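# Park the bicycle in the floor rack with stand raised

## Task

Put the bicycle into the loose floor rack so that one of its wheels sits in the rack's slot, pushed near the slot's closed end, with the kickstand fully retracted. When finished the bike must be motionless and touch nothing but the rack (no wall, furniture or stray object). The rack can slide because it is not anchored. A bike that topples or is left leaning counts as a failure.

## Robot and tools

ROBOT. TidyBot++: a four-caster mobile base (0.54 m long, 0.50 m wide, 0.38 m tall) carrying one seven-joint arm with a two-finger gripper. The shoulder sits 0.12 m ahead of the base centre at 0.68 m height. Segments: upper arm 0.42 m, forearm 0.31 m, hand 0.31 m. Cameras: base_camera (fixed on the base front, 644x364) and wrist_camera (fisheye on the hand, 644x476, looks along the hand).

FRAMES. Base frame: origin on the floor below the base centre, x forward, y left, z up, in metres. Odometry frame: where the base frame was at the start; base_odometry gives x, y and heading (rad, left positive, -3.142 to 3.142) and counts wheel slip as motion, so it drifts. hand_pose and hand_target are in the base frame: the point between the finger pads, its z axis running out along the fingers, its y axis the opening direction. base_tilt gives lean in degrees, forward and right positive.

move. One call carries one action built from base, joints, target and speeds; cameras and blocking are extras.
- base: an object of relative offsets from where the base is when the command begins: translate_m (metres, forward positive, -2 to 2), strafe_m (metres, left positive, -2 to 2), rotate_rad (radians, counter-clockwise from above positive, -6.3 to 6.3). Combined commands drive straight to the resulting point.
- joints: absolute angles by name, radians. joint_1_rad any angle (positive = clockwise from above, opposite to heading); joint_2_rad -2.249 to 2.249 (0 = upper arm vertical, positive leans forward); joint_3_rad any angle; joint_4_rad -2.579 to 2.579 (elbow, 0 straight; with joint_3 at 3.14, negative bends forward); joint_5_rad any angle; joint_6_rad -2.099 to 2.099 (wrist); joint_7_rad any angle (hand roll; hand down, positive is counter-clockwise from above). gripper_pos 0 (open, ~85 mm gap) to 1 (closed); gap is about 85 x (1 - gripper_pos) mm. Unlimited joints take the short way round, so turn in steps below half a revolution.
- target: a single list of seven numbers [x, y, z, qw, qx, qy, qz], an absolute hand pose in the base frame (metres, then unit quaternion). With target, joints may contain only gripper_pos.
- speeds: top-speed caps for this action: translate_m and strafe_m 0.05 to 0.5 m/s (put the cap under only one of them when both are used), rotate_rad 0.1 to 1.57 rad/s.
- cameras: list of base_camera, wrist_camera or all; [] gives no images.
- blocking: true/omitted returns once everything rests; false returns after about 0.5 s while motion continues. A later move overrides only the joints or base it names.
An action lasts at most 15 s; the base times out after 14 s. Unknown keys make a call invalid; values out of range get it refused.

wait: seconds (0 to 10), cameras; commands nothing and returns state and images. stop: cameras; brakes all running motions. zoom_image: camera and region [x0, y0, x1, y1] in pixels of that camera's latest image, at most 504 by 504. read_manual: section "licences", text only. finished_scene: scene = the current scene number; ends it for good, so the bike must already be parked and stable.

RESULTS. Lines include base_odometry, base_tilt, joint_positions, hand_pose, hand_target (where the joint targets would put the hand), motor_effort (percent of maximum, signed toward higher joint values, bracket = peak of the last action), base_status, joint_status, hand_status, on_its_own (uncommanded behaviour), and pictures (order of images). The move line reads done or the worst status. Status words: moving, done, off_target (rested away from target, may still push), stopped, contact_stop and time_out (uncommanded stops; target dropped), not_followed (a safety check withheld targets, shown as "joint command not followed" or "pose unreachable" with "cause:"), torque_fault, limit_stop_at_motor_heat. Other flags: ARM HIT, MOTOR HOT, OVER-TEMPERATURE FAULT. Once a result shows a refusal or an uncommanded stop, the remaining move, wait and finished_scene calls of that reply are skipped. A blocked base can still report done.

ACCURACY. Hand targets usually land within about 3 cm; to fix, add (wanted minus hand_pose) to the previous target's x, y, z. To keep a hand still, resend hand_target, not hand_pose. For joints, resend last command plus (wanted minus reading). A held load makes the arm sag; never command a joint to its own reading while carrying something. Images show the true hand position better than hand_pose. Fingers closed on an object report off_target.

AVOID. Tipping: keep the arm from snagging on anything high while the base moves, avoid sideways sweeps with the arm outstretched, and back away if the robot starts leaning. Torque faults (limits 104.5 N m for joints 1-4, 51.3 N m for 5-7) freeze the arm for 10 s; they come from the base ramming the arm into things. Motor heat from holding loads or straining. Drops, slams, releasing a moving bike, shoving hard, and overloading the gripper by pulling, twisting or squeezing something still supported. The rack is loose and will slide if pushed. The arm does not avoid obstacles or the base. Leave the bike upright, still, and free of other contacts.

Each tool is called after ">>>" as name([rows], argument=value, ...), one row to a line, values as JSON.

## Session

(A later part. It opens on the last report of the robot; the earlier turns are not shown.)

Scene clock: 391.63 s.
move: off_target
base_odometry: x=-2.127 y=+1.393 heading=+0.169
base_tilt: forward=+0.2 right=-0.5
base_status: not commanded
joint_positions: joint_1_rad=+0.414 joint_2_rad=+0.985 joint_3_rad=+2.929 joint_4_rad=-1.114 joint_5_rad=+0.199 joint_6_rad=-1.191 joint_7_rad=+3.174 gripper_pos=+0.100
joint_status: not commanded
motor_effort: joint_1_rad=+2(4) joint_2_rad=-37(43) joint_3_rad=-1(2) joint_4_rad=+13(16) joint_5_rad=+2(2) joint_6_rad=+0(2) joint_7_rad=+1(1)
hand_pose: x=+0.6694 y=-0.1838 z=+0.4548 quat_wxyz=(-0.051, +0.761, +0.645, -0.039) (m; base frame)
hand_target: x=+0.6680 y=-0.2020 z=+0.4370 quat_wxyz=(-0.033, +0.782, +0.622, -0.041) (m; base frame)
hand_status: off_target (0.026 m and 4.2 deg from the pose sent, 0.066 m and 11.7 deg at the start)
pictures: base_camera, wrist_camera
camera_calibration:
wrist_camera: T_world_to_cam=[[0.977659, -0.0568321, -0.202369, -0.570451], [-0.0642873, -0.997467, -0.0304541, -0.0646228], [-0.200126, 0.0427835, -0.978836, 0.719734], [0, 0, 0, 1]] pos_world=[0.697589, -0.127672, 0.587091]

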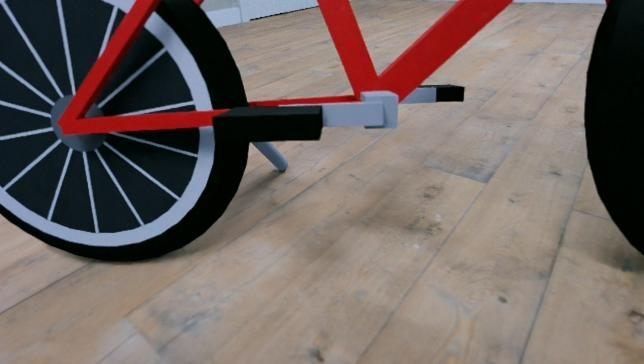

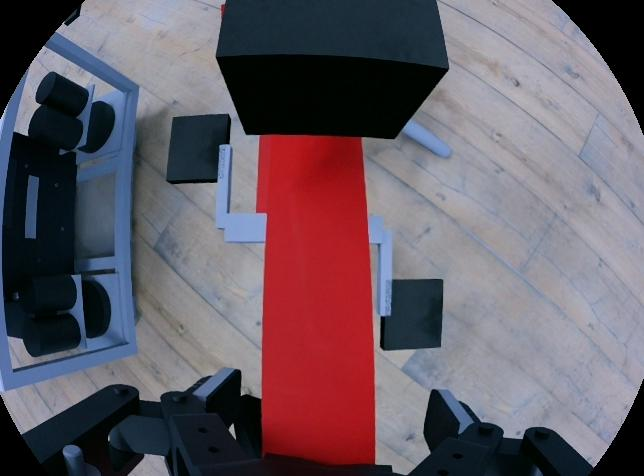

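>>> move(target=[0.660, -0.202, 0.418, -0.0326, 0.7815, 0.6217, -0.0409])

Scene clock: 392.97 s.
move: off_target
base_odometry: x=-2.127 y=+1.393 heading=+0.169
base_tilt: forward=+0.2 right=-0.5
base_status: not commanded
joint_positions: joint_1_rad=+0.423 joint_2_rad=+0.968 joint_3_rad=+2.918 joint_4_rad=-1.154 joint_5_rad=+0.209 joint_6_rad=-1.139 joint_7_rad=+3.160 gripper_pos=+0.100
joint_status: not commanded
motor_effort: joint_1_rad=+3(4) joint_2_rad=-30(36) joint_3_rad=+0(1) joint_4_rad=+10(13) joint_5_rad=+3(3) joint_6_rad=+1(3) joint_7_rad=+1(1)
hand_pose: x=+0.6711 y=-0.1843 z=+0.4545 quat_wxyz=(-0.039, +0.764, +0.644, -0.029) (m; base frame)
hand_target: x=+0.6600 y=-0.2020 z=+0.4180 quat_wxyz=(-0.033, +0.782, +0.622, -0.041) (m; base frame)
hand_status: off_target (0.042 m and 3.6 deg from the pose sent, 0.042 m and 4.2 deg at the start)
pictures: base_camera, wrist_camera
camera_calibration:
wrist_camera: T_world_to_cam=[[0.98309, -0.0629261, -0.171974, -0.59084], [-0.0681423, -0.997372, -0.0245921, -0.0650535], [-0.169975, 0.035895, -0.984794, 0.701024], [0, 0, 0, 1]] pos_world=[0.695573, -0.127225, 0.587155]

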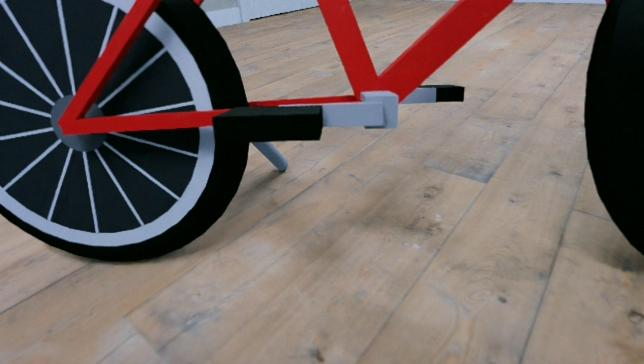

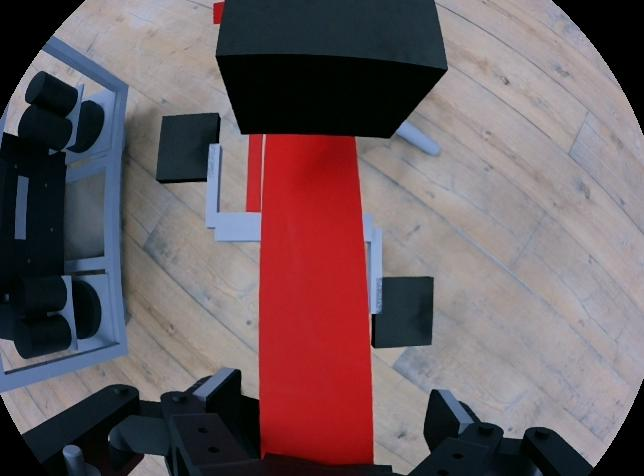

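>>> move(target=[0.69, -0.17, 0.62, -0.035, 0.742, 0.668, -0.039], cameras=["wrist_camera"])

>>> move(target=[0.70, -0.04, 0.62, -0.07, 0.725, 0.68, -0.07])

Scene clock: 396.97 s.
move: off_target
base_odometry: x=-2.127 y=+1.393 heading=+0.169
base_tilt: forward=+0.2 right=-0.5
base_status: not commanded
joint_positions: joint_1_rad=+0.348 joint_2_rad=+0.858 joint_3_rad=+2.932 joint_4_rad=-0.834 joint_5_rad=+0.194 joint_6_rad=-1.520 joint_7_rad=+3.180 gripper_pos=+0.100
joint_status: not commanded
motor_effort: joint_1_rad=+1(4) joint_2_rad=-42(59) joint_3_rad=-2(5) joint_4_rad=+17(30) joint_5_rad=+1(3) joint_6_rad=+0(5) joint_7_rad=+1(1)
hand_pose: x=+0.7040 y=-0.1737 z=+0.6146 quat_wxyz=(-0.012, +0.758, +0.651, -0.032) (m; base frame)
hand_target: x=+0.6900 y=-0.1700 z=+0.6200 quat_wxyz=(-0.035, +0.742, +0.668, -0.039) (m; base frame)
hand_status: off_target (0.016 m and 3.9 deg from the pose sent, 0.167 m and 3.9 deg at the start)
pictures: wrist_camera
camera_calibration:
wrist_camera: T_world_to_cam=[[0.989189, -0.049162, -0.13816, -0.617674], [-0.0472886, -0.99874, 0.0168119, -0.0887484], [-0.138813, -0.0100968, -0.990267, 0.837307], [0, 0, 0, 1]] pos_world=[0.723028, -0.110549, 0.745312]

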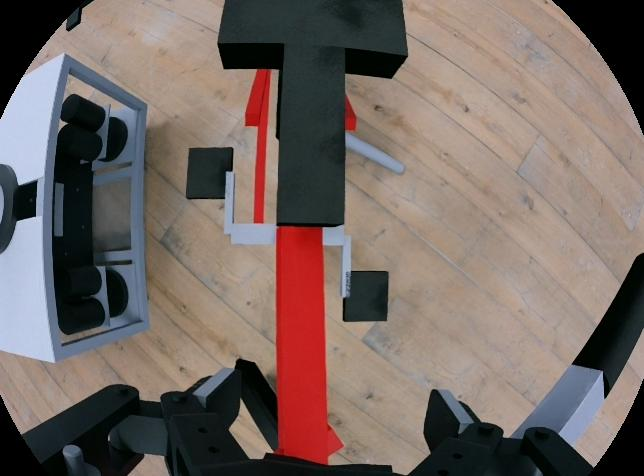

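Scene clock: 398.50 s.
move: off_target
base_odometry: x=-2.127 y=+1.393 heading=+0.169
base_tilt: forward=+0.2 right=-0.5
base_status: not commanded
joint_positions: joint_1_rad=+0.125 joint_2_rad=+0.904 joint_3_rad=+2.940 joint_4_rad=-0.738 joint_5_rad=+0.172 joint_6_rad=-1.659 joint_7_rad=+3.144 gripper_pos=+0.100
joint_status: not commanded
motor_effort: joint_1_rad=+1(5) joint_2_rad=-43(44) joint_3_rad=-3(4) joint_4_rad=+17(18) joint_5_rad=+0(2) joint_6_rad=-2(2) joint_7_rad=+1(1)
hand_pose: x=+0.7131 y=-0.0412 z=+0.6172 quat_wxyz=(-0.048, +0.700, +0.710, -0.058) (m; base frame)
hand_target: x=+0.7000 y=-0.0400 z=+0.6200 quat_wxyz=(-0.070, +0.726, +0.681, -0.070) (m; base frame)
hand_status: off_target (0.013 m and 5.3 deg from the pose sent, 0.134 m and 9.4 deg at the start)
pictures: base_camera, wrist_camera
camera_calibration:
wrist_camera: T_world_to_cam=[[0.967722, 0.114212, -0.224653, -0.544383], [0.114496, -0.993354, -0.0118043, -0.0534649], [-0.224508, -0.0142986, -0.974367, 0.893588], [0, 0, 0, 1]] pos_world=[0.733551, 0.0218424, 0.747754]

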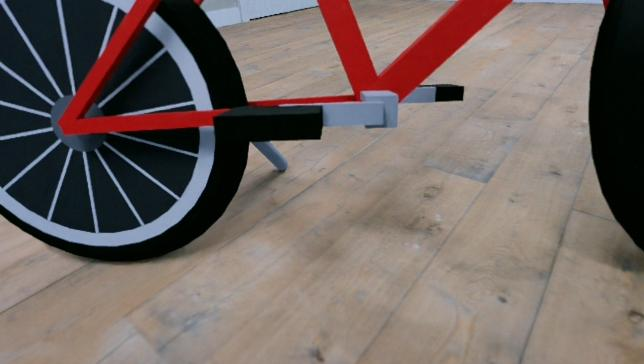

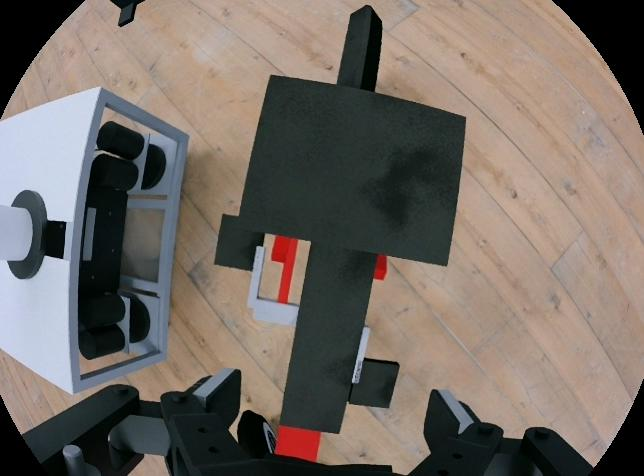

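>>> move(target=[0.68, -0.028, 0.545, -0.0593, 0.7817, 0.6162, -0.0752])

Scene clock: 400.97 s.
move: off_target
base_odometry: x=-2.127 y=+1.393 heading=+0.169
base_tilt: forward=+0.2 right=-0.5
base_status: not commanded
joint_positions: joint_1_rad=+0.125 joint_2_rad=+0.899 joint_3_rad=+2.940 joint_4_rad=-0.988 joint_5_rad=+0.172 joint_6_rad=-1.503 joint_7_rad=+2.931 gripper_pos=+0.100
joint_status: not commanded
motor_effort: joint_1_rad=+0(1) joint_2_rad=-41(44) joint_3_rad=-2(3) joint_4_rad=+15(17) joint_5_rad=+0(1) joint_6_rad=-2(3) joint_7_rad=+1(1)
hand_pose: x=+0.6719 y=-0.0302 z=+0.5494 quat_wxyz=(-0.068, +0.756, +0.644, -0.095) (m; base frame)
hand_target: x=+0.6800 y=-0.0280 z=+0.5450 quat_wxyz=(-0.059, +0.782, +0.616, -0.075) (m; base frame)
hand_status: off_target (0.009 m and 5.0 deg from the pose sent, 0.080 m and 14.4 deg at the start)
pictures: base_camera, wrist_camera
camera_calibration:
wrist_camera: T_world_to_cam=[[0.950898, -0.0580541, -0.304011, -0.471291], [-0.0538619, -0.998302, 0.0221651, 0.055662], [-0.304782, -0.00470209, -0.95241, 0.860596], [0, 0, 0, 1]] pos_world=[0.713442, 0.0322537, 0.67513]

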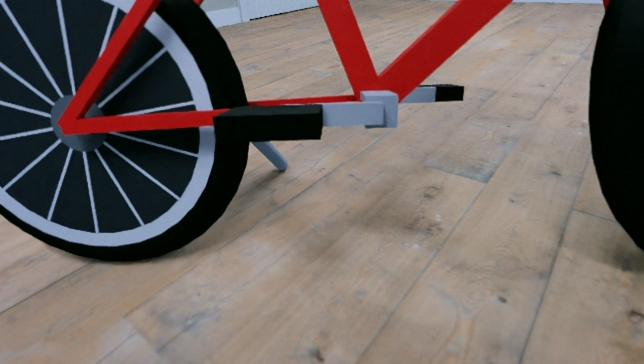

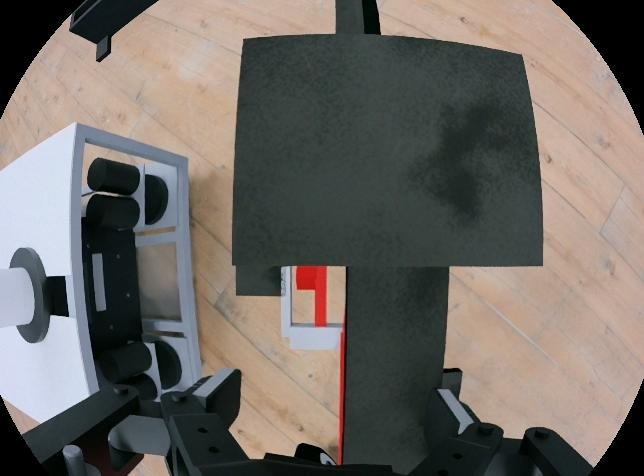

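>>> move(target=[0.690, -0.010, 0.498, -0.0378, 0.7837, 0.6178, -0.0479])

Scene clock: 403.27 s.
move: off_target
base_odometry: x=-2.127 y=+1.393 heading=+0.169
base_tilt: forward=+0.2 right=-0.6
base_status: not commanded
joint_positions: joint_1_rad=+0.124 joint_2_rad=+0.916 joint_3_rad=+2.940 joint_4_rad=-1.113 joint_5_rad=+0.172 joint_6_rad=-1.302 joint_7_rad=+2.879 gripper_pos=+0.100
joint_status: not commanded
motor_effort: joint_1_rad=+1(1) joint_2_rad=-41(44) joint_3_rad=-3(3) joint_4_rad=+15(16) joint_5_rad=+0(1) joint_6_rad=-1(3) joint_7_rad=+1(1)
hand_pose: x=+0.6781 y=-0.0211 z=+0.4987 quat_wxyz=(-0.052, +0.768, +0.635, -0.069) (m; base frame)
hand_target: x=+0.6900 y=-0.0100 z=+0.4980 quat_wxyz=(-0.038, +0.784, +0.618, -0.048) (m; base frame)
hand_status: off_target (0.016 m and 4.0 deg from the pose sent, 0.058 m and 7.8 deg at the start)
pictures: base_camera, wrist_camera
camera_calibration:
wrist_camera: T_world_to_cam=[[0.965245, -0.0856444, -0.246914, -0.530828], [-0.0850496, -0.996291, 0.0130935, 0.0919735], [-0.247119, 0.00836149, -0.968949, 0.783686], [0, 0, 0, 1]] pos_world=[0.713866, 0.0396171, 0.627079]

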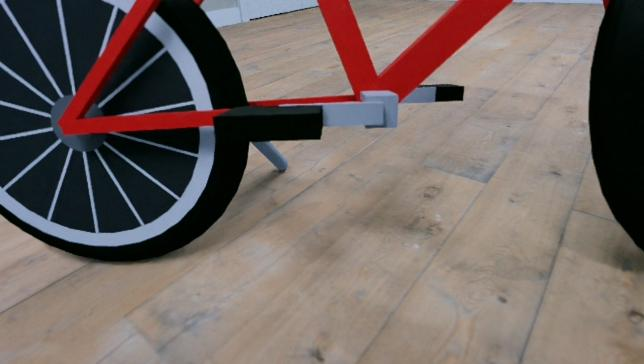

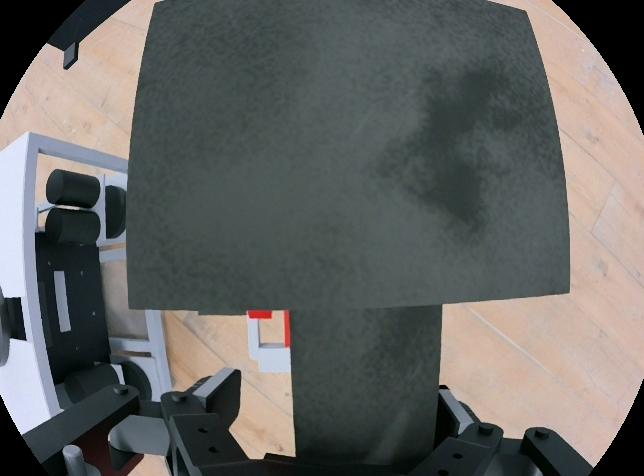

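>>> move(target=[0.698, -0.010, 0.496, -0.0378, 0.7837, 0.6178, -0.0479], cameras=["wrist_camera"])

>>> move(joints={"gripper_pos": 1.0})

Scene clock: 404.43 s.
move: off_target
base_odometry: x=-2.127 y=+1.393 heading=+0.169
base_tilt: forward=+0.2 right=-0.5
base_status: not commanded
joint_positions: joint_1_rad=+0.124 joint_2_rad=+0.924 joint_3_rad=+2.940 joint_4_rad=-1.098 joint_5_rad=+0.172 joint_6_rad=-1.301 joint_7_rad=+2.879 gripper_pos=+0.100
joint_status: not commanded
motor_effort: joint_1_rad=+1(1) joint_2_rad=-41(43) joint_3_rad=-3(3) joint_4_rad=+15(16) joint_5_rad=+0(2) joint_6_rad=-1(2) joint_7_rad=+1(1)
hand_pose: x=+0.6838 y=-0.0213 z=+0.4981 quat_wxyz=(-0.050, +0.769, +0.634, -0.066) (m; base frame)
hand_target: x=+0.6980 y=-0.0100 z=+0.4960 quat_wxyz=(-0.038, +0.784, +0.618, -0.048) (m; base frame)
hand_status: off_target (0.018 m and 3.6 deg from the pose sent, 0.023 m and 4.0 deg at the start)
pictures: wrist_camera
camera_calibration:
wrist_camera: T_world_to_cam=[[0.9672, -0.0877429, -0.238381, -0.542116], [-0.0875485, -0.996095, 0.011424, 0.0947877], [-0.238452, 0.00982059, -0.971105, 0.779711], [0, 0, 0, 1]] pos_world=[0.718557, 0.0391935, 0.626868]

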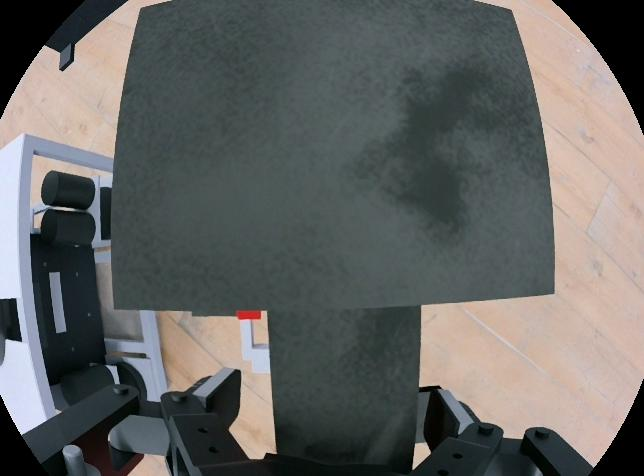

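Scene clock: 405.53 s.
move: off_target
base_odometry: x=-2.127 y=+1.393 heading=+0.169
base_tilt: forward=+0.2 right=-0.5
base_status: not commanded
joint_positions: joint_1_rad=+0.108 joint_2_rad=+0.924 joint_3_rad=+2.925 joint_4_rad=-1.094 joint_5_rad=+0.172 joint_6_rad=-1.302 joint_7_rad=+2.879 gripper_pos=+0.520
joint_status: gripper_pos off_target (ended at +0.520, target +1.000)
motor_effort: joint_1_rad=+2(5) joint_2_rad=-40(43) joint_3_rad=+0(5) joint_4_rad=+18(20) joint_5_rad=+2(3) joint_6_rad=+10(10) joint_7_rad=-4(6)
hand_pose: x=+0.6857 y=-0.0051 z=+0.4994 quat_wxyz=(-0.052, +0.761, +0.644, -0.061) (m; base frame)
hand_target: x=+0.6980 y=-0.0100 z=+0.4960 quat_wxyz=(-0.038, +0.784, +0.618, -0.048) (m; base frame)
hand_status: not commanded
pictures: base_camera, wrist_camera
camera_calibration:
wrist_camera: T_world_to_cam=[[0.969939, -0.0612128, -0.235524, -0.545359], [-0.0631038, -0.998007, -0.000492502, 0.100278], [-0.235024, 0.0153401, -0.971868, 0.779315], [0, 0, 0, 1]] pos_world=[0.718451, 0.0547409, 0.628996]

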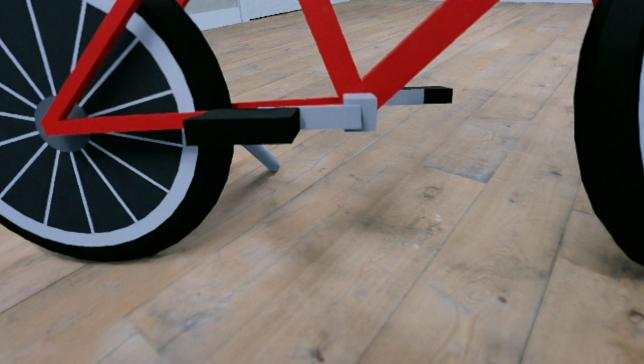

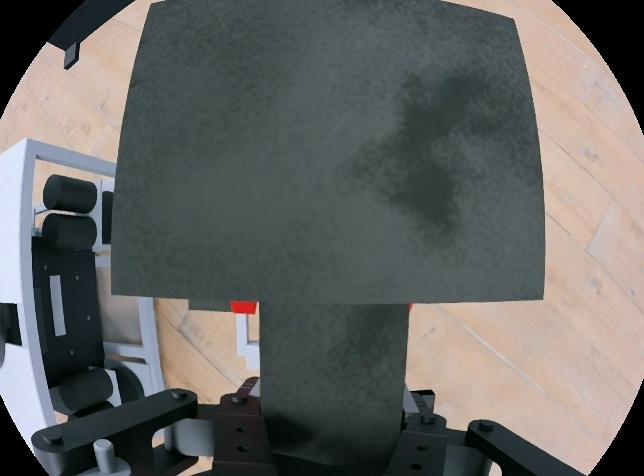

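>>> move(target=[0.645, -0.007, 0.512, -0.0115, 0.7845, 0.6185, -0.0146], cameras=[])

>>> move(target=[0.595, -0.005, 0.522, 0.0216, 0.7845, 0.6185, 0.0274])

Scene clock: 409.37 s.
move: off_target
base_odometry: x=-2.127 y=+1.393 heading=+0.169
base_tilt: forward=+0.2 right=-0.5
base_status: not commanded
joint_positions: joint_1_rad=+0.125 joint_2_rad=+0.759 joint_3_rad=+2.873 joint_4_rad=-1.409 joint_5_rad=+0.172 joint_6_rad=-1.104 joint_7_rad=+2.852 gripper_pos=+0.551
joint_status: not commanded
on_its_own: gripper_pos moved +0.031 toward your old target +1.000
motor_effort: joint_1_rad=+5(6) joint_2_rad=-36(42) joint_3_rad=+1(1) joint_4_rad=+12(18) joint_5_rad=-1(4) joint_6_rad=+2(10) joint_7_rad=-4(4)
hand_pose: x=+0.6308 y=+0.0220 z=+0.5107 quat_wxyz=(-0.043, +0.748, +0.662, -0.033) (m; base frame)
hand_target: x=+0.6450 y=-0.0070 z=+0.5120 quat_wxyz=(-0.011, +0.785, +0.619, -0.015) (m; base frame)
hand_status: off_target (0.032 m and 7.8 deg from the pose sent, 0.043 m and 8.2 deg at the start)
pictures: none
No camera images: "cameras" was empty.

Scene clock: 410.73 s.
move: off_target
base_odometry: x=-2.127 y=+1.393 heading=+0.169
base_tilt: forward=+0.2 right=-0.5
base_status: not commanded
joint_positions: joint_1_rad=+0.180 joint_2_rad=+0.597 joint_3_rad=+2.834 joint_4_rad=-1.719 joint_5_rad=+0.216 joint_6_rad=-0.867 joint_7_rad=+2.815 gripper_pos=+0.552
joint_status: not commanded
motor_effort: joint_1_rad=+5(7) joint_2_rad=-31(36) joint_3_rad=+1(1) joint_4_rad=+13(14) joint_5_rad=-3(4) joint_6_rad=+1(3) joint_7_rad=-5(5)
hand_pose: x=+0.5784 y=+0.0144 z=+0.5157 quat_wxyz=(-0.005, +0.744, +0.668, -0.001) (m; base frame)
hand_target: x=+0.5950 y=-0.0050 z=+0.5220 quat_wxyz=(+0.022, +0.785, +0.619, +0.027) (m; base frame)
hand_status: off_target (0.026 m and 8.6 deg from the pose sent, 0.046 m and 12.1 deg at the start)
pictures: base_camera, wrist_camera
camera_calibration:
wrist_camera: T_world_to_cam=[[0.996416, -0.0024547, -0.084555, -0.530296], [-0.00382574, -0.999864, -0.0160565, 0.0867028], [-0.084504, 0.0163225, -0.996289, 0.695205], [0, 0, 0, 1]] pos_world=[0.587474, 0.0740418, 0.649178]

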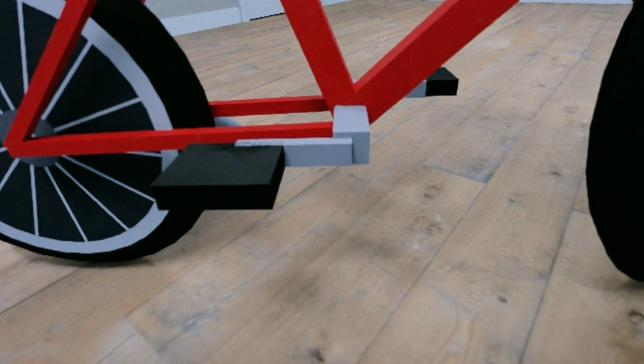

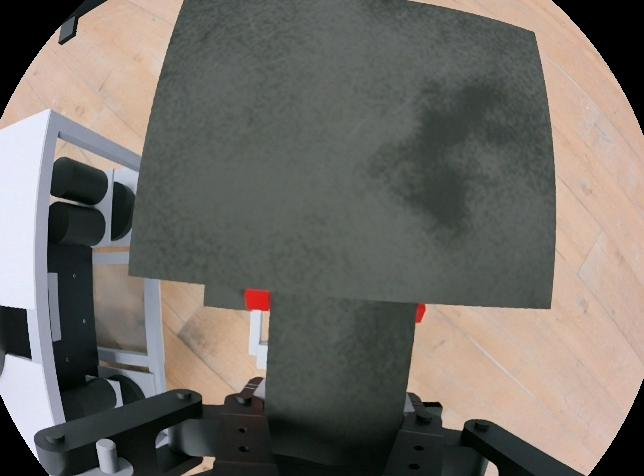

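>>> move(target=[0.595, -0.005, 0.58, 0.0, 0.785, 0.619, 0.0])

Scene clock: 415.10 s.
move: off_target
base_odometry: x=-2.127 y=+1.393 heading=+0.169
base_tilt: forward=+0.2 right=-0.5
base_status: not commanded
joint_positions: joint_1_rad=+0.163 joint_2_rad=+0.635 joint_3_rad=+2.837 joint_4_rad=-1.638 joint_5_rad=+0.210 joint_6_rad=-0.958 joint_7_rad=+2.815 gripper_pos=+0.557
joint_status: not commanded
motor_effort: joint_1_rad=+6(8) joint_2_rad=-51(52) joint_3_rad=-1(1) joint_4_rad=+21(21) joint_5_rad=-3(4) joint_6_rad=-6(6) joint_7_rad=-6(7)
hand_pose: x=+0.5851 y=+0.0172 z=+0.5174 quat_wxyz=(-0.020, +0.745, +0.667, -0.020) (m; base frame)
hand_target: x=+0.5950 y=-0.0050 z=+0.5800 quat_wxyz=(+0.000, +0.785, +0.619, +0.000) (m; base frame)
hand_status: off_target (0.067 m and 7.9 deg from the pose sent, 0.069 m and 7.4 deg at the start)
pictures: base_camera, wrist_camera
camera_calibration:
wrist_camera: T_world_to_cam=[[0.991078, -0.00569454, -0.13316, -0.508547], [-0.00729674, -0.999907, -0.0115472, 0.0892202], [-0.133082, 0.0124158, -0.991027, 0.723142], [0, 0, 0, 1]] pos_world=[0.600898, 0.0773376, 0.649966]

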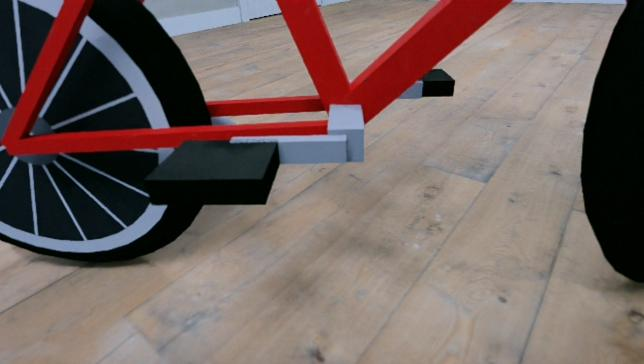

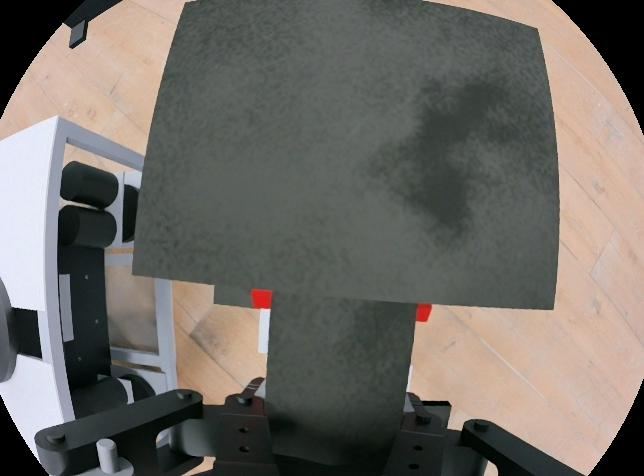

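>>> move()

Scene clock: 418.43 s.
base_odometry: x=-2.127 y=+1.393 heading=+0.169
base_tilt: forward=+0.2 right=-0.5
base_status: not commanded
joint_positions: joint_1_rad=+0.163 joint_2_rad=+0.635 joint_3_rad=+2.837 joint_4_rad=-1.638 joint_5_rad=+0.210 joint_6_rad=-0.958 joint_7_rad=+2.815 gripper_pos=+0.557
joint_status: not commanded
motor_effort: joint_1_rad=+7(8) joint_2_rad=-52(52) joint_3_rad=-1(1) joint_4_rad=+21(21) joint_5_rad=-3(4) joint_6_rad=-6(6) joint_7_rad=-6(7)
hand_pose: x=+0.5851 y=+0.0172 z=+0.5174 quat_wxyz=(-0.020, +0.745, +0.667, -0.020) (m; base frame)
hand_target: x=+0.5950 y=-0.0050 z=+0.5800 quat_wxyz=(+0.000, +0.785, +0.619, +0.000) (m; base frame)
hand_status: off_target (0.067 m and 7.9 deg from the pose sent, 0.069 m and 7.4 deg at the start)
pictures: base_camera, wrist_camera
camera_calibration:
wrist_camera: T_world_to_cam=[[0.991058, -0.00571466, -0.133309, -0.508449], [-0.00731674, -0.999907, -0.011531, 0.0892138], [-0.13323, 0.0124033, -0.991007, 0.723207], [0, 0, 0, 1]] pos_world=[0.600908, 0.0773297, 0.649952]

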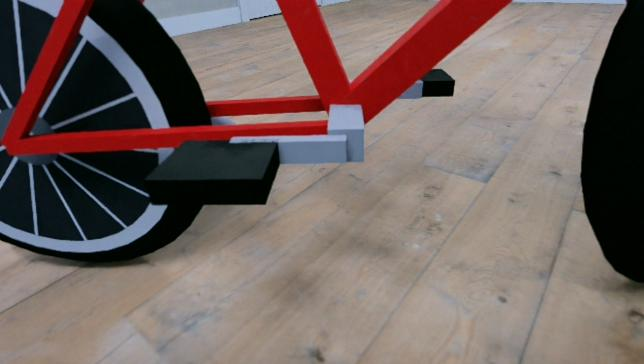

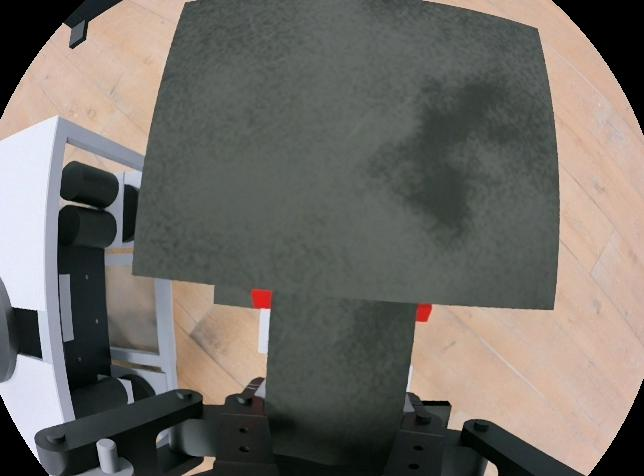

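>>> move(target=[0.595,-0.005,0.63,0,0.785,0.619,0])

>>> zoom_image(camera="wrist_camera", region=[0, 0, 300, 200])

Scene clock: 420.17 s.
move: off_target
base_odometry: x=-2.127 y=+1.393 heading=+0.169
base_tilt: forward=+0.2 right=-0.5
base_status: not commanded
joint_positions: joint_1_rad=+0.138 joint_2_rad=+0.664 joint_3_rad=+2.859 joint_4_rad=-1.572 joint_5_rad=+0.186 joint_6_rad=-1.034 joint_7_rad=+2.823 gripper_pos=+0.562
joint_status: not commanded
motor_effort: joint_1_rad=+9(10) joint_2_rad=-68(69) joint_3_rad=-1(1) joint_4_rad=+24(26) joint_5_rad=-6(6) joint_6_rad=-15(16) joint_7_rad=-9(9)
hand_pose: x=+0.5894 y=+0.0204 z=+0.5192 quat_wxyz=(-0.034, +0.747, +0.663, -0.036) (m; base frame)
hand_target: x=+0.5950 y=-0.0050 z=+0.6300 quat_wxyz=(+0.000, +0.785, +0.619, +0.000) (m; base frame)
hand_status: off_target (0.114 m and 8.8 deg from the pose sent, 0.115 m and 7.9 deg at the start)
pictures: base_camera, wrist_camera
camera_calibration:
wrist_camera: T_world_to_cam=[[0.984237, -0.0153182, -0.176188, -0.485923], [-0.0175642, -0.999783, -0.0111951, 0.0984017], [-0.175979, 0.0141133, -0.984293, 0.747194], [0, 0, 0, 1]] pos_world=[0.611482, 0.0803915, 0.650945]

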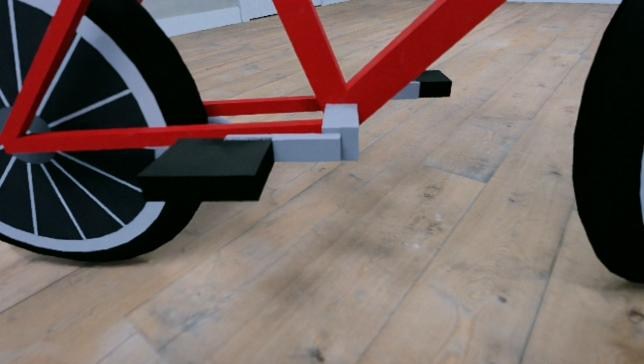

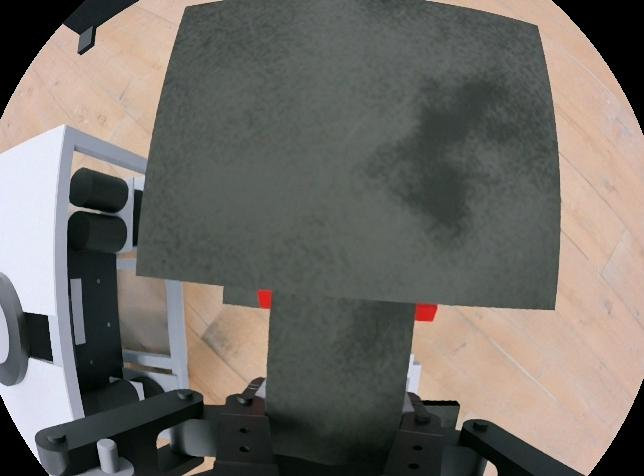

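Scaled by 1.680.

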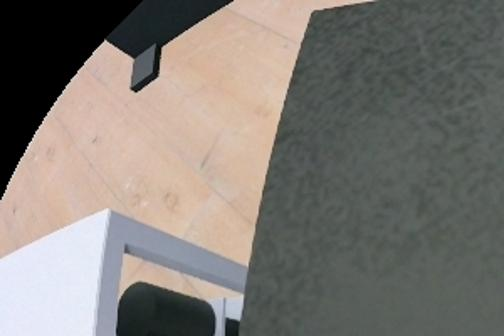

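>>> move(target=[0.595,-0.005,0.66,0,0.785,0.619,0])

Scene clock: 421.87 s.
move: off_target
base_odometry: x=-2.127 y=+1.393 heading=+0.169
base_tilt: forward=+0.3 right=-0.5
base_status: not commanded
joint_positions: joint_1_rad=+0.127 joint_2_rad=+0.689 joint_3_rad=+2.880 joint_4_rad=-1.516 joint_5_rad=+0.170 joint_6_rad=-1.085 joint_7_rad=+2.828 gripper_pos=+0.562
joint_status: not commanded
motor_effort: joint_1_rad=+8(9) joint_2_rad=-76(78) joint_3_rad=-1(2) joint_4_rad=+26(28) joint_5_rad=-5(6) joint_6_rad=-21(22) joint_7_rad=-8(9)
hand_pose: x=+0.5964 y=+0.0184 z=+0.5204 quat_wxyz=(-0.043, +0.752, +0.656, -0.046) (m; base frame)
hand_target: x=+0.5950 y=-0.0050 z=+0.6600 quat_wxyz=(+0.000, +0.785, +0.619, +0.000) (m; base frame)
hand_status: off_target (0.142 m and 9.1 deg from the pose sent, 0.143 m and 8.8 deg at the start)
pictures: base_camera, wrist_camera
camera_calibration:
wrist_camera: T_world_to_cam=[[0.979229, -0.0316277, -0.200276, -0.476788], [-0.0342969, -0.999363, -0.00987106, 0.105777], [-0.199836, 0.0165349, -0.97969, 0.761402], [0, 0, 0, 1]] pos_world=[0.622668, 0.0780405, 0.651493]

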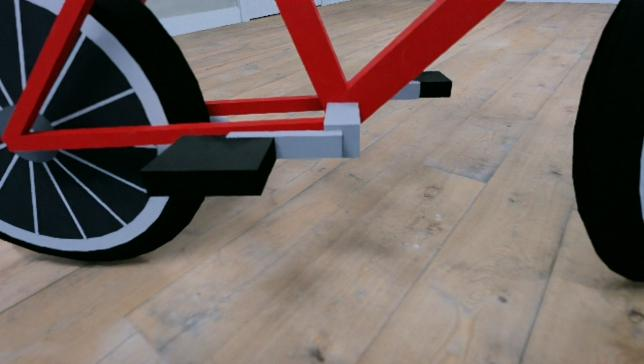

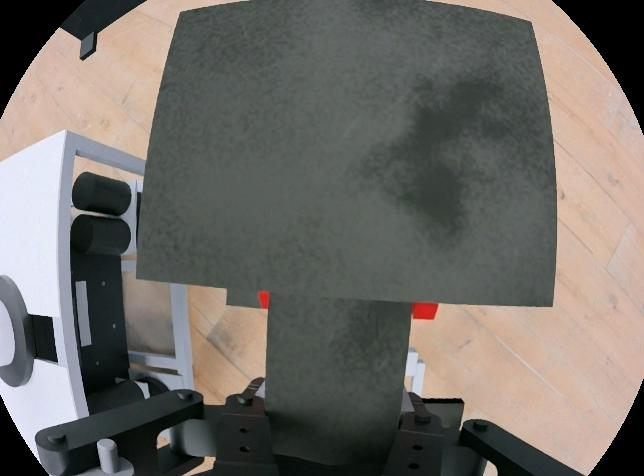

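>>> move(target=[0.590,-0.005,0.63,0,0.785,0.619,0], cameras=[])

>>> move(base={"translate_m":0.03,"strafe_m":0.3}, speeds={"strafe_m":0.15})

Scene clock: 423.73 s.
move: off_target
base_odometry: x=-2.127 y=+1.393 heading=+0.169
base_tilt: forward=+0.3 right=-0.5
base_status: not commanded
joint_positions: joint_1_rad=+0.127 joint_2_rad=+0.679 joint_3_rad=+2.880 joint_4_rad=-1.536 joint_5_rad=+0.170 joint_6_rad=-1.071 joint_7_rad=+2.828 gripper_pos=+0.562
joint_status: not commanded
motor_effort: joint_1_rad=+7(9) joint_2_rad=-69(77) joint_3_rad=-2(3) joint_4_rad=+21(27) joint_5_rad=-7(7) joint_6_rad=-23(25) joint_7_rad=-6(8)
hand_pose: x=+0.5926 y=+0.0187 z=+0.5202 quat_wxyz=(-0.041, +0.751, +0.657, -0.044) (m; base frame)
hand_target: x=+0.5900 y=-0.0050 z=+0.6300 quat_wxyz=(+0.000, +0.785, +0.619, +0.000) (m; base frame)
hand_status: off_target (0.112 m and 9.0 deg from the pose sent, 0.112 m and 9.1 deg at the start)
pictures: none
No camera images: "cameras" was empty.

Scene clock: 426.50 s.
move: done
base_odometry: x=-2.148 y=+1.693 heading=+0.168
base_tilt: forward=+0.3 right=-0.5
base_status: done
joint_positions: joint_1_rad=+0.223 joint_2_rad=+0.672 joint_3_rad=+2.949 joint_4_rad=-1.558 joint_5_rad=+0.135 joint_6_rad=-1.088 joint_7_rad=+2.802 gripper_pos=+0.572
joint_status: not commanded
motor_effort: joint_1_rad=-8(11) joint_2_rad=-66(70) joint_3_rad=-13(15) joint_4_rad=+26(28) joint_5_rad=+0(10) joint_6_rad=-10(25) joint_7_rad=+8(14)
hand_pose: x=+0.5737 y=-0.0482 z=+0.5165 quat_wxyz=(-0.051, +0.810, +0.580, -0.063) (m; base frame)
hand_target: x=+0.5900 y=-0.0050 z=+0.6300 quat_wxyz=(+0.000, +0.785, +0.619, +0.000) (m; base frame)
hand_status: not commanded
pictures: base_camera, wrist_camera
camera_calibration:
wrist_camera: T_world_to_cam=[[0.946862, -0.219985, -0.234648, -0.430294], [-0.222463, -0.974807, 0.0161972, 0.134045], [-0.232299, 0.036864, -0.971945, 0.769806], [0, 0, 0, 1]] pos_world=[0.616075, 0.00763212, 0.645071]

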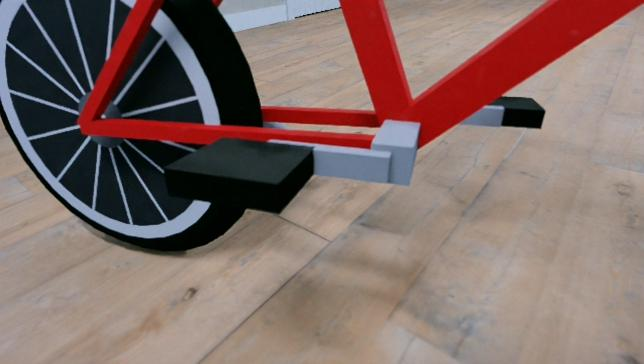

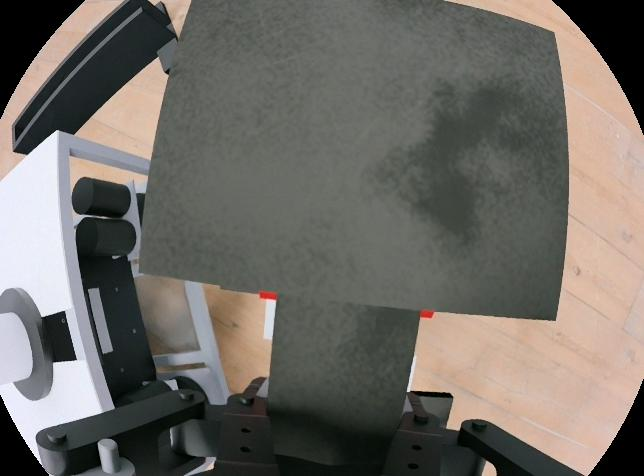

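>>> move(target=[0.60,-0.06,0.53,-0.0507,0.8065,0.582,-0.0703], cameras=["base_camera"])

Scene clock: 442.63 s.
move: off_target
base_odometry: x=-2.148 y=+1.693 heading=+0.168
base_tilt: forward=+0.2 right=-0.5
base_status: not commanded
joint_positions: joint_1_rad=+0.236 joint_2_rad=+0.740 joint_3_rad=+2.936 joint_4_rad=-1.447 joint_5_rad=+0.136 joint_6_rad=-1.167 joint_7_rad=+2.802 gripper_pos=+0.572
joint_status: not commanded
motor_effort: joint_1_rad=+0(8) joint_2_rad=-41(67) joint_3_rad=-3(14) joint_4_rad=+15(26) joint_5_rad=+0(2) joint_6_rad=+1(11) joint_7_rad=+2(9)
hand_pose: x=+0.5925 y=-0.0534 z=+0.5119 quat_wxyz=(-0.067, +0.813, +0.574, -0.072) (m; base frame)
hand_target: x=+0.6000 y=-0.0600 z=+0.5300 quat_wxyz=(-0.051, +0.808, +0.583, -0.070) (m; base frame)
hand_status: off_target (0.021 m and 2.2 deg from the pose sent, 0.032 m and 1.0 deg at the start)
pictures: base_camera

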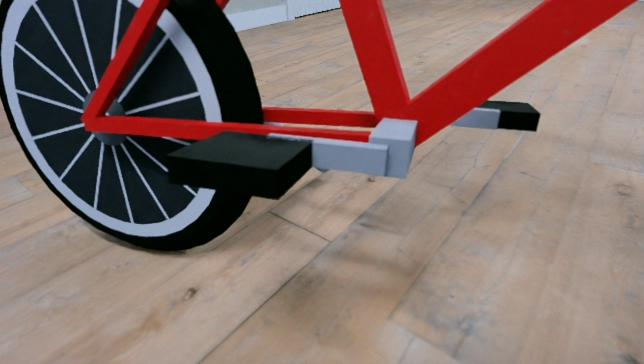

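>>> move(target=[0.66,-0.075,0.505,-0.076,0.803,0.580,-0.105], cameras=["base_camera"])

Scene clock: 444.57 s.
move: off_target
base_odometry: x=-2.148 y=+1.693 heading=+0.169
base_tilt: forward=+0.2 right=-0.5
base_status: not commanded
joint_positions: joint_1_rad=+0.226 joint_2_rad=+0.921 joint_3_rad=+2.938 joint_4_rad=-1.104 joint_5_rad=+0.143 joint_6_rad=-1.427 joint_7_rad=+2.808 gripper_pos=+0.573
joint_status: not commanded
motor_effort: joint_1_rad=-3(3) joint_2_rad=-38(42) joint_3_rad=-3(4) joint_4_rad=+22(22) joint_5_rad=-1(4) joint_6_rad=+7(8) joint_7_rad=-2(3)
hand_pose: x=+0.6388 y=-0.0677 z=+0.5073 quat_wxyz=(-0.100, +0.816, +0.559, -0.108) (m; base frame)
hand_target: x=+0.6600 y=-0.0750 z=+0.5050 quat_wxyz=(-0.076, +0.804, +0.581, -0.105) (m; base frame)
hand_status: off_target (0.022 m and 4.0 deg from the pose sent, 0.071 m and 4.2 deg at the start)
pictures: base_camera

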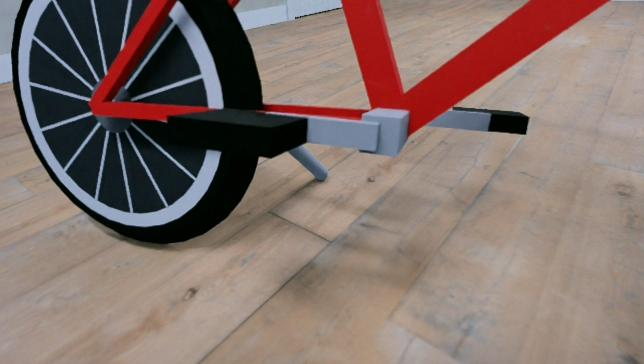

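>>> move(target=[0.70,-0.085,0.495,-0.076,0.803,0.580,-0.105], cameras=["base_camera"])

Scene clock: 446.27 s.
move: off_target
base_odometry: x=-2.148 y=+1.693 heading=+0.169
base_tilt: forward=+0.2 right=-0.5
base_status: not commanded
joint_positions: joint_1_rad=+0.217 joint_2_rad=+1.027 joint_3_rad=+2.964 joint_4_rad=-0.873 joint_5_rad=+0.143 joint_6_rad=-1.597 joint_7_rad=+2.838 gripper_pos=+0.573
joint_status: not commanded
motor_effort: joint_1_rad=-4(5) joint_2_rad=-38(39) joint_3_rad=-2(3) joint_4_rad=+24(25) joint_5_rad=+4(4) joint_6_rad=+15(15) joint_7_rad=-2(3)
hand_pose: x=+0.6630 y=-0.0851 z=+0.5098 quat_wxyz=(-0.113, +0.815, +0.553, -0.129) (m; base frame)
hand_target: x=+0.7000 y=-0.0850 z=+0.4950 quat_wxyz=(-0.076, +0.804, +0.581, -0.105) (m; base frame)
hand_status: off_target (0.040 m and 6.1 deg from the pose sent, 0.065 m and 4.0 deg at the start)
pictures: base_camera

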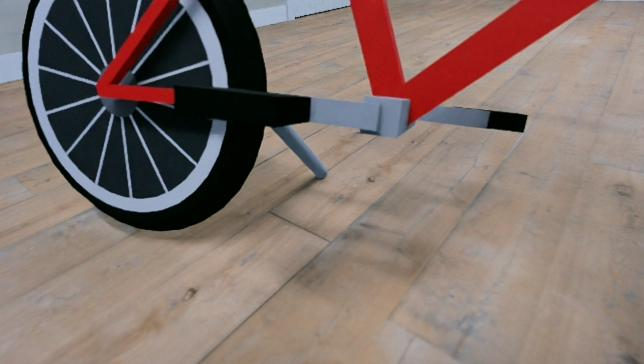

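>>> move(target=[0.66,-0.075,0.485,-0.076,0.803,0.580,-0.105], cameras=["base_camera"])

Scene clock: 447.87 s.
move: off_target
base_odometry: x=-2.148 y=+1.693 heading=+0.169
base_tilt: forward=+0.2 right=-0.5
base_status: not commanded
joint_positions: joint_1_rad=+0.211 joint_2_rad=+0.948 joint_3_rad=+2.964 joint_4_rad=-1.045 joint_5_rad=+0.146 joint_6_rad=-1.472 joint_7_rad=+2.838 gripper_pos=+0.573
joint_status: not commanded
motor_effort: joint_1_rad=+1(5) joint_2_rad=-34(39) joint_3_rad=-3(4) joint_4_rad=+16(24) joint_5_rad=+3(4) joint_6_rad=+3(15) joint_7_rad=+8(8)
hand_pose: x=+0.6451 y=-0.0751 z=+0.5076 quat_wxyz=(-0.098, +0.809, +0.566, -0.119) (m; base frame)
hand_target: x=+0.6600 y=-0.0750 z=+0.4850 quat_wxyz=(-0.076, +0.804, +0.581, -0.105) (m; base frame)
hand_status: off_target (0.027 m and 3.5 deg from the pose sent, 0.027 m and 6.1 deg at the start)
pictures: base_camera

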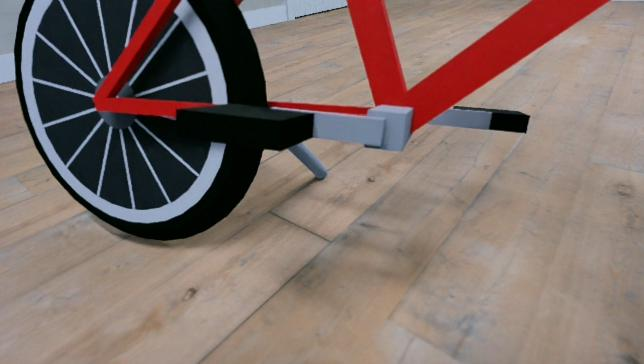

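>>> move(joints={"gripper_pos":0.3}, cameras=["base_camera"])

>>> move(target=[0.675,-0.088,0.61,-0.076,0.803,0.580,-0.105])

Scene clock: 449.73 s.
move: done
base_odometry: x=-2.148 y=+1.693 heading=+0.169
base_tilt: forward=+0.2 right=-0.5
base_status: not commanded
joint_positions: joint_1_rad=+0.194 joint_2_rad=+0.955 joint_3_rad=+2.953 joint_4_rad=-1.074 joint_5_rad=+0.150 joint_6_rad=-1.460 joint_7_rad=+2.843 gripper_pos=+0.300
joint_status: all done
motor_effort: joint_1_rad=+2(5) joint_2_rad=-37(41) joint_3_rad=-1(3) joint_4_rad=+17(22) joint_5_rad=+2(5) joint_6_rad=+4(8) joint_7_rad=+1(9)
hand_pose: x=+0.6371 y=-0.0602 z=+0.4979 quat_wxyz=(-0.107, +0.798, +0.579, -0.127) (m; base frame)
hand_target: x=+0.6600 y=-0.0750 z=+0.4850 quat_wxyz=(-0.076, +0.804, +0.581, -0.105) (m; base frame)
hand_status: not commanded
pictures: base_camera

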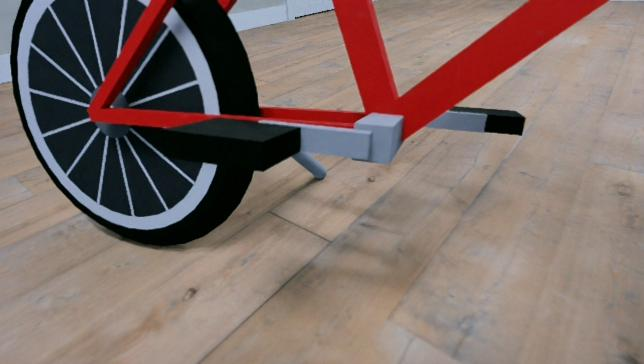

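Scene clock: 451.37 s.
move: off_target
base_odometry: x=-2.148 y=+1.693 heading=+0.169
base_tilt: forward=+0.2 right=-0.5
base_status: not commanded
joint_positions: joint_1_rad=+0.190 joint_2_rad=+0.910 joint_3_rad=+2.974 joint_4_rad=-0.774 joint_5_rad=+0.150 joint_6_rad=-1.671 joint_7_rad=+2.846 gripper_pos=+0.300
joint_status: not commanded
motor_effort: joint_1_rad=+0(4) joint_2_rad=-43(49) joint_3_rad=-2(3) joint_4_rad=+16(24) joint_5_rad=+1(4) joint_6_rad=-3(6) joint_7_rad=+1(1)
hand_pose: x=+0.6922 y=-0.0843 z=+0.6042 quat_wxyz=(-0.057, +0.820, +0.563, -0.085) (m; base frame)
hand_target: x=+0.6750 y=-0.0880 z=+0.6100 quat_wxyz=(-0.076, +0.804, +0.581, -0.105) (m; base frame)
hand_status: off_target (0.018 m and 4.2 deg from the pose sent, 0.122 m and 4.4 deg at the start)
pictures: base_camera, wrist_camera
camera_calibration:
wrist_camera: T_world_to_cam=[[0.926471, -0.260571, -0.271577, -0.496777], [-0.257897, -0.965069, 0.0461575, 0.131033], [-0.274118, 0.0272752, -0.961309, 0.905576], [0, 0, 0, 1]] pos_world=[0.742277, -0.0276891, 0.729578]

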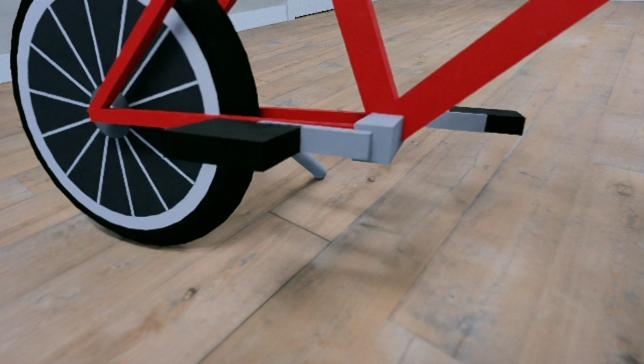

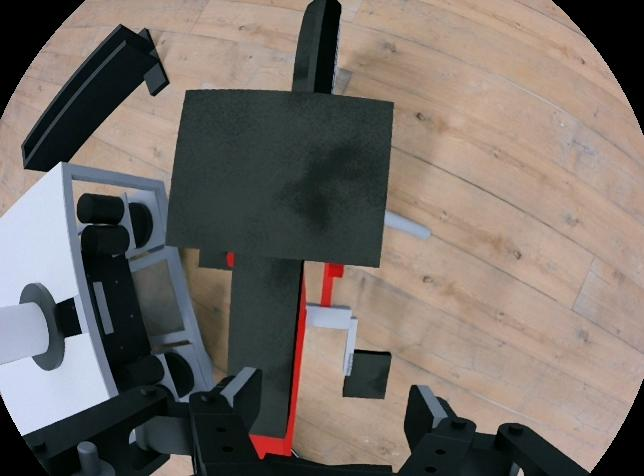

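>>> zoom_image(camera="wrist_camera", region=[0, 0, 200, 200])

Scaled by 2.520.

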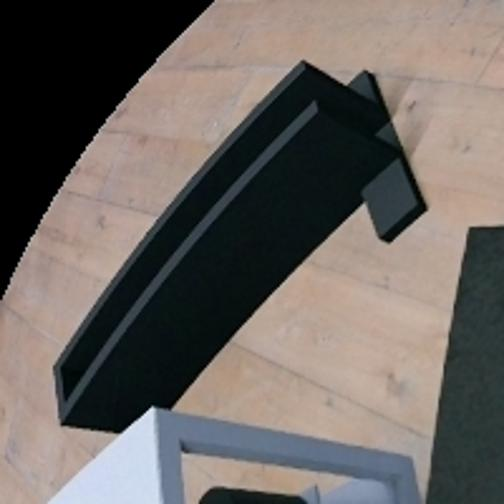

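>>> move(target=[0.60,-0.03,0.74,0,0.785,0.619,0], cameras=[])

>>> move(target=[0.42,-0.0,0.72,0,0.785,0.619,0], base={"translate_m":-0.4,"strafe_m":-0.1})

Scene clock: 457.23 s.
move: off_target
base_odometry: x=-2.148 y=+1.693 heading=+0.169
base_tilt: forward=+0.2 right=-0.5
base_status: not commanded
joint_positions: joint_1_rad=+0.190 joint_2_rad=+0.431 joint_3_rad=+2.969 joint_4_rad=-1.179 joint_5_rad=+0.119 joint_6_rad=-1.580 joint_7_rad=+2.846 gripper_pos=+0.300
joint_status: not commanded
motor_effort: joint_1_rad=+0(1) joint_2_rad=-30(45) joint_3_rad=-1(3) joint_4_rad=+17(18) joint_5_rad=+1(2) joint_6_rad=-1(3) joint_7_rad=+1(1)
hand_pose: x=+0.5902 y=-0.0552 z=+0.7439 quat_wxyz=(+0.006, +0.812, +0.583, -0.031) (m; base frame)
hand_target: x=+0.6000 y=-0.0300 z=+0.7400 quat_wxyz=(+0.000, +0.785, +0.619, +0.000) (m; base frame)
hand_status: off_target (0.027 m and 6.3 deg from the pose sent, 0.173 m and 14.0 deg at the start)
pictures: none
No camera images: "cameras" was empty.

Scene clock: 459.43 s.
move: off_target
base_odometry: x=-2.526 y=+1.528 heading=+0.168
base_tilt: forward=+0.2 right=-0.5
base_status: done
joint_positions: joint_1_rad=-0.019 joint_2_rad=-0.008 joint_3_rad=+3.154 joint_4_rad=-1.791 joint_5_rad=+0.041 joint_6_rad=-1.399 joint_7_rad=+2.846 gripper_pos=+0.300
joint_status: not commanded
motor_effort: joint_1_rad=+2(2) joint_2_rad=-14(33) joint_3_rad=+0(2) joint_4_rad=+16(19) joint_5_rad=+0(2) joint_6_rad=-1(3) joint_7_rad=+1(1)
hand_pose: x=+0.4109 y=-0.0093 z=+0.7256 quat_wxyz=(+0.004, +0.799, +0.600, -0.028) (m; base frame)
hand_target: x=+0.4200 y=+0.0000 z=+0.7200 quat_wxyz=(+0.000, +0.785, +0.619, +0.000) (m; base frame)
hand_status: off_target (0.014 m and 4.2 deg from the pose sent, 0.181 m and 6.3 deg at the start)
pictures: base_camera, wrist_camera
camera_calibration:
wrist_camera: T_world_to_cam=[[0.977589, -0.18038, -0.108548, -0.322208], [-0.177371, -0.983454, 0.0368441, 0.0988298], [-0.113398, -0.016765, -0.993408, 0.899948], [0, 0, 0, 1]] pos_world=[0.434569, 0.0541623, 0.855399]

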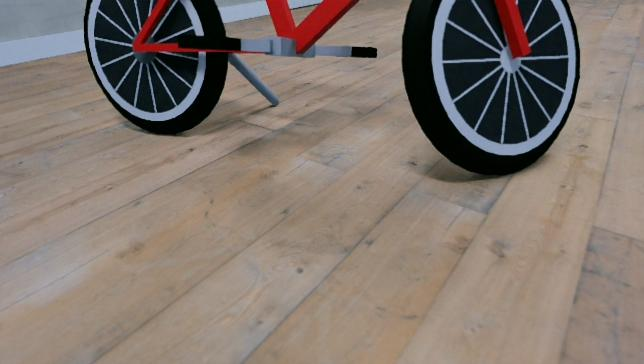

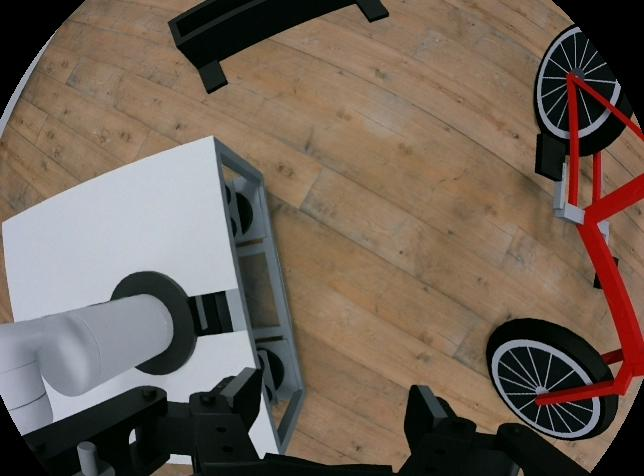

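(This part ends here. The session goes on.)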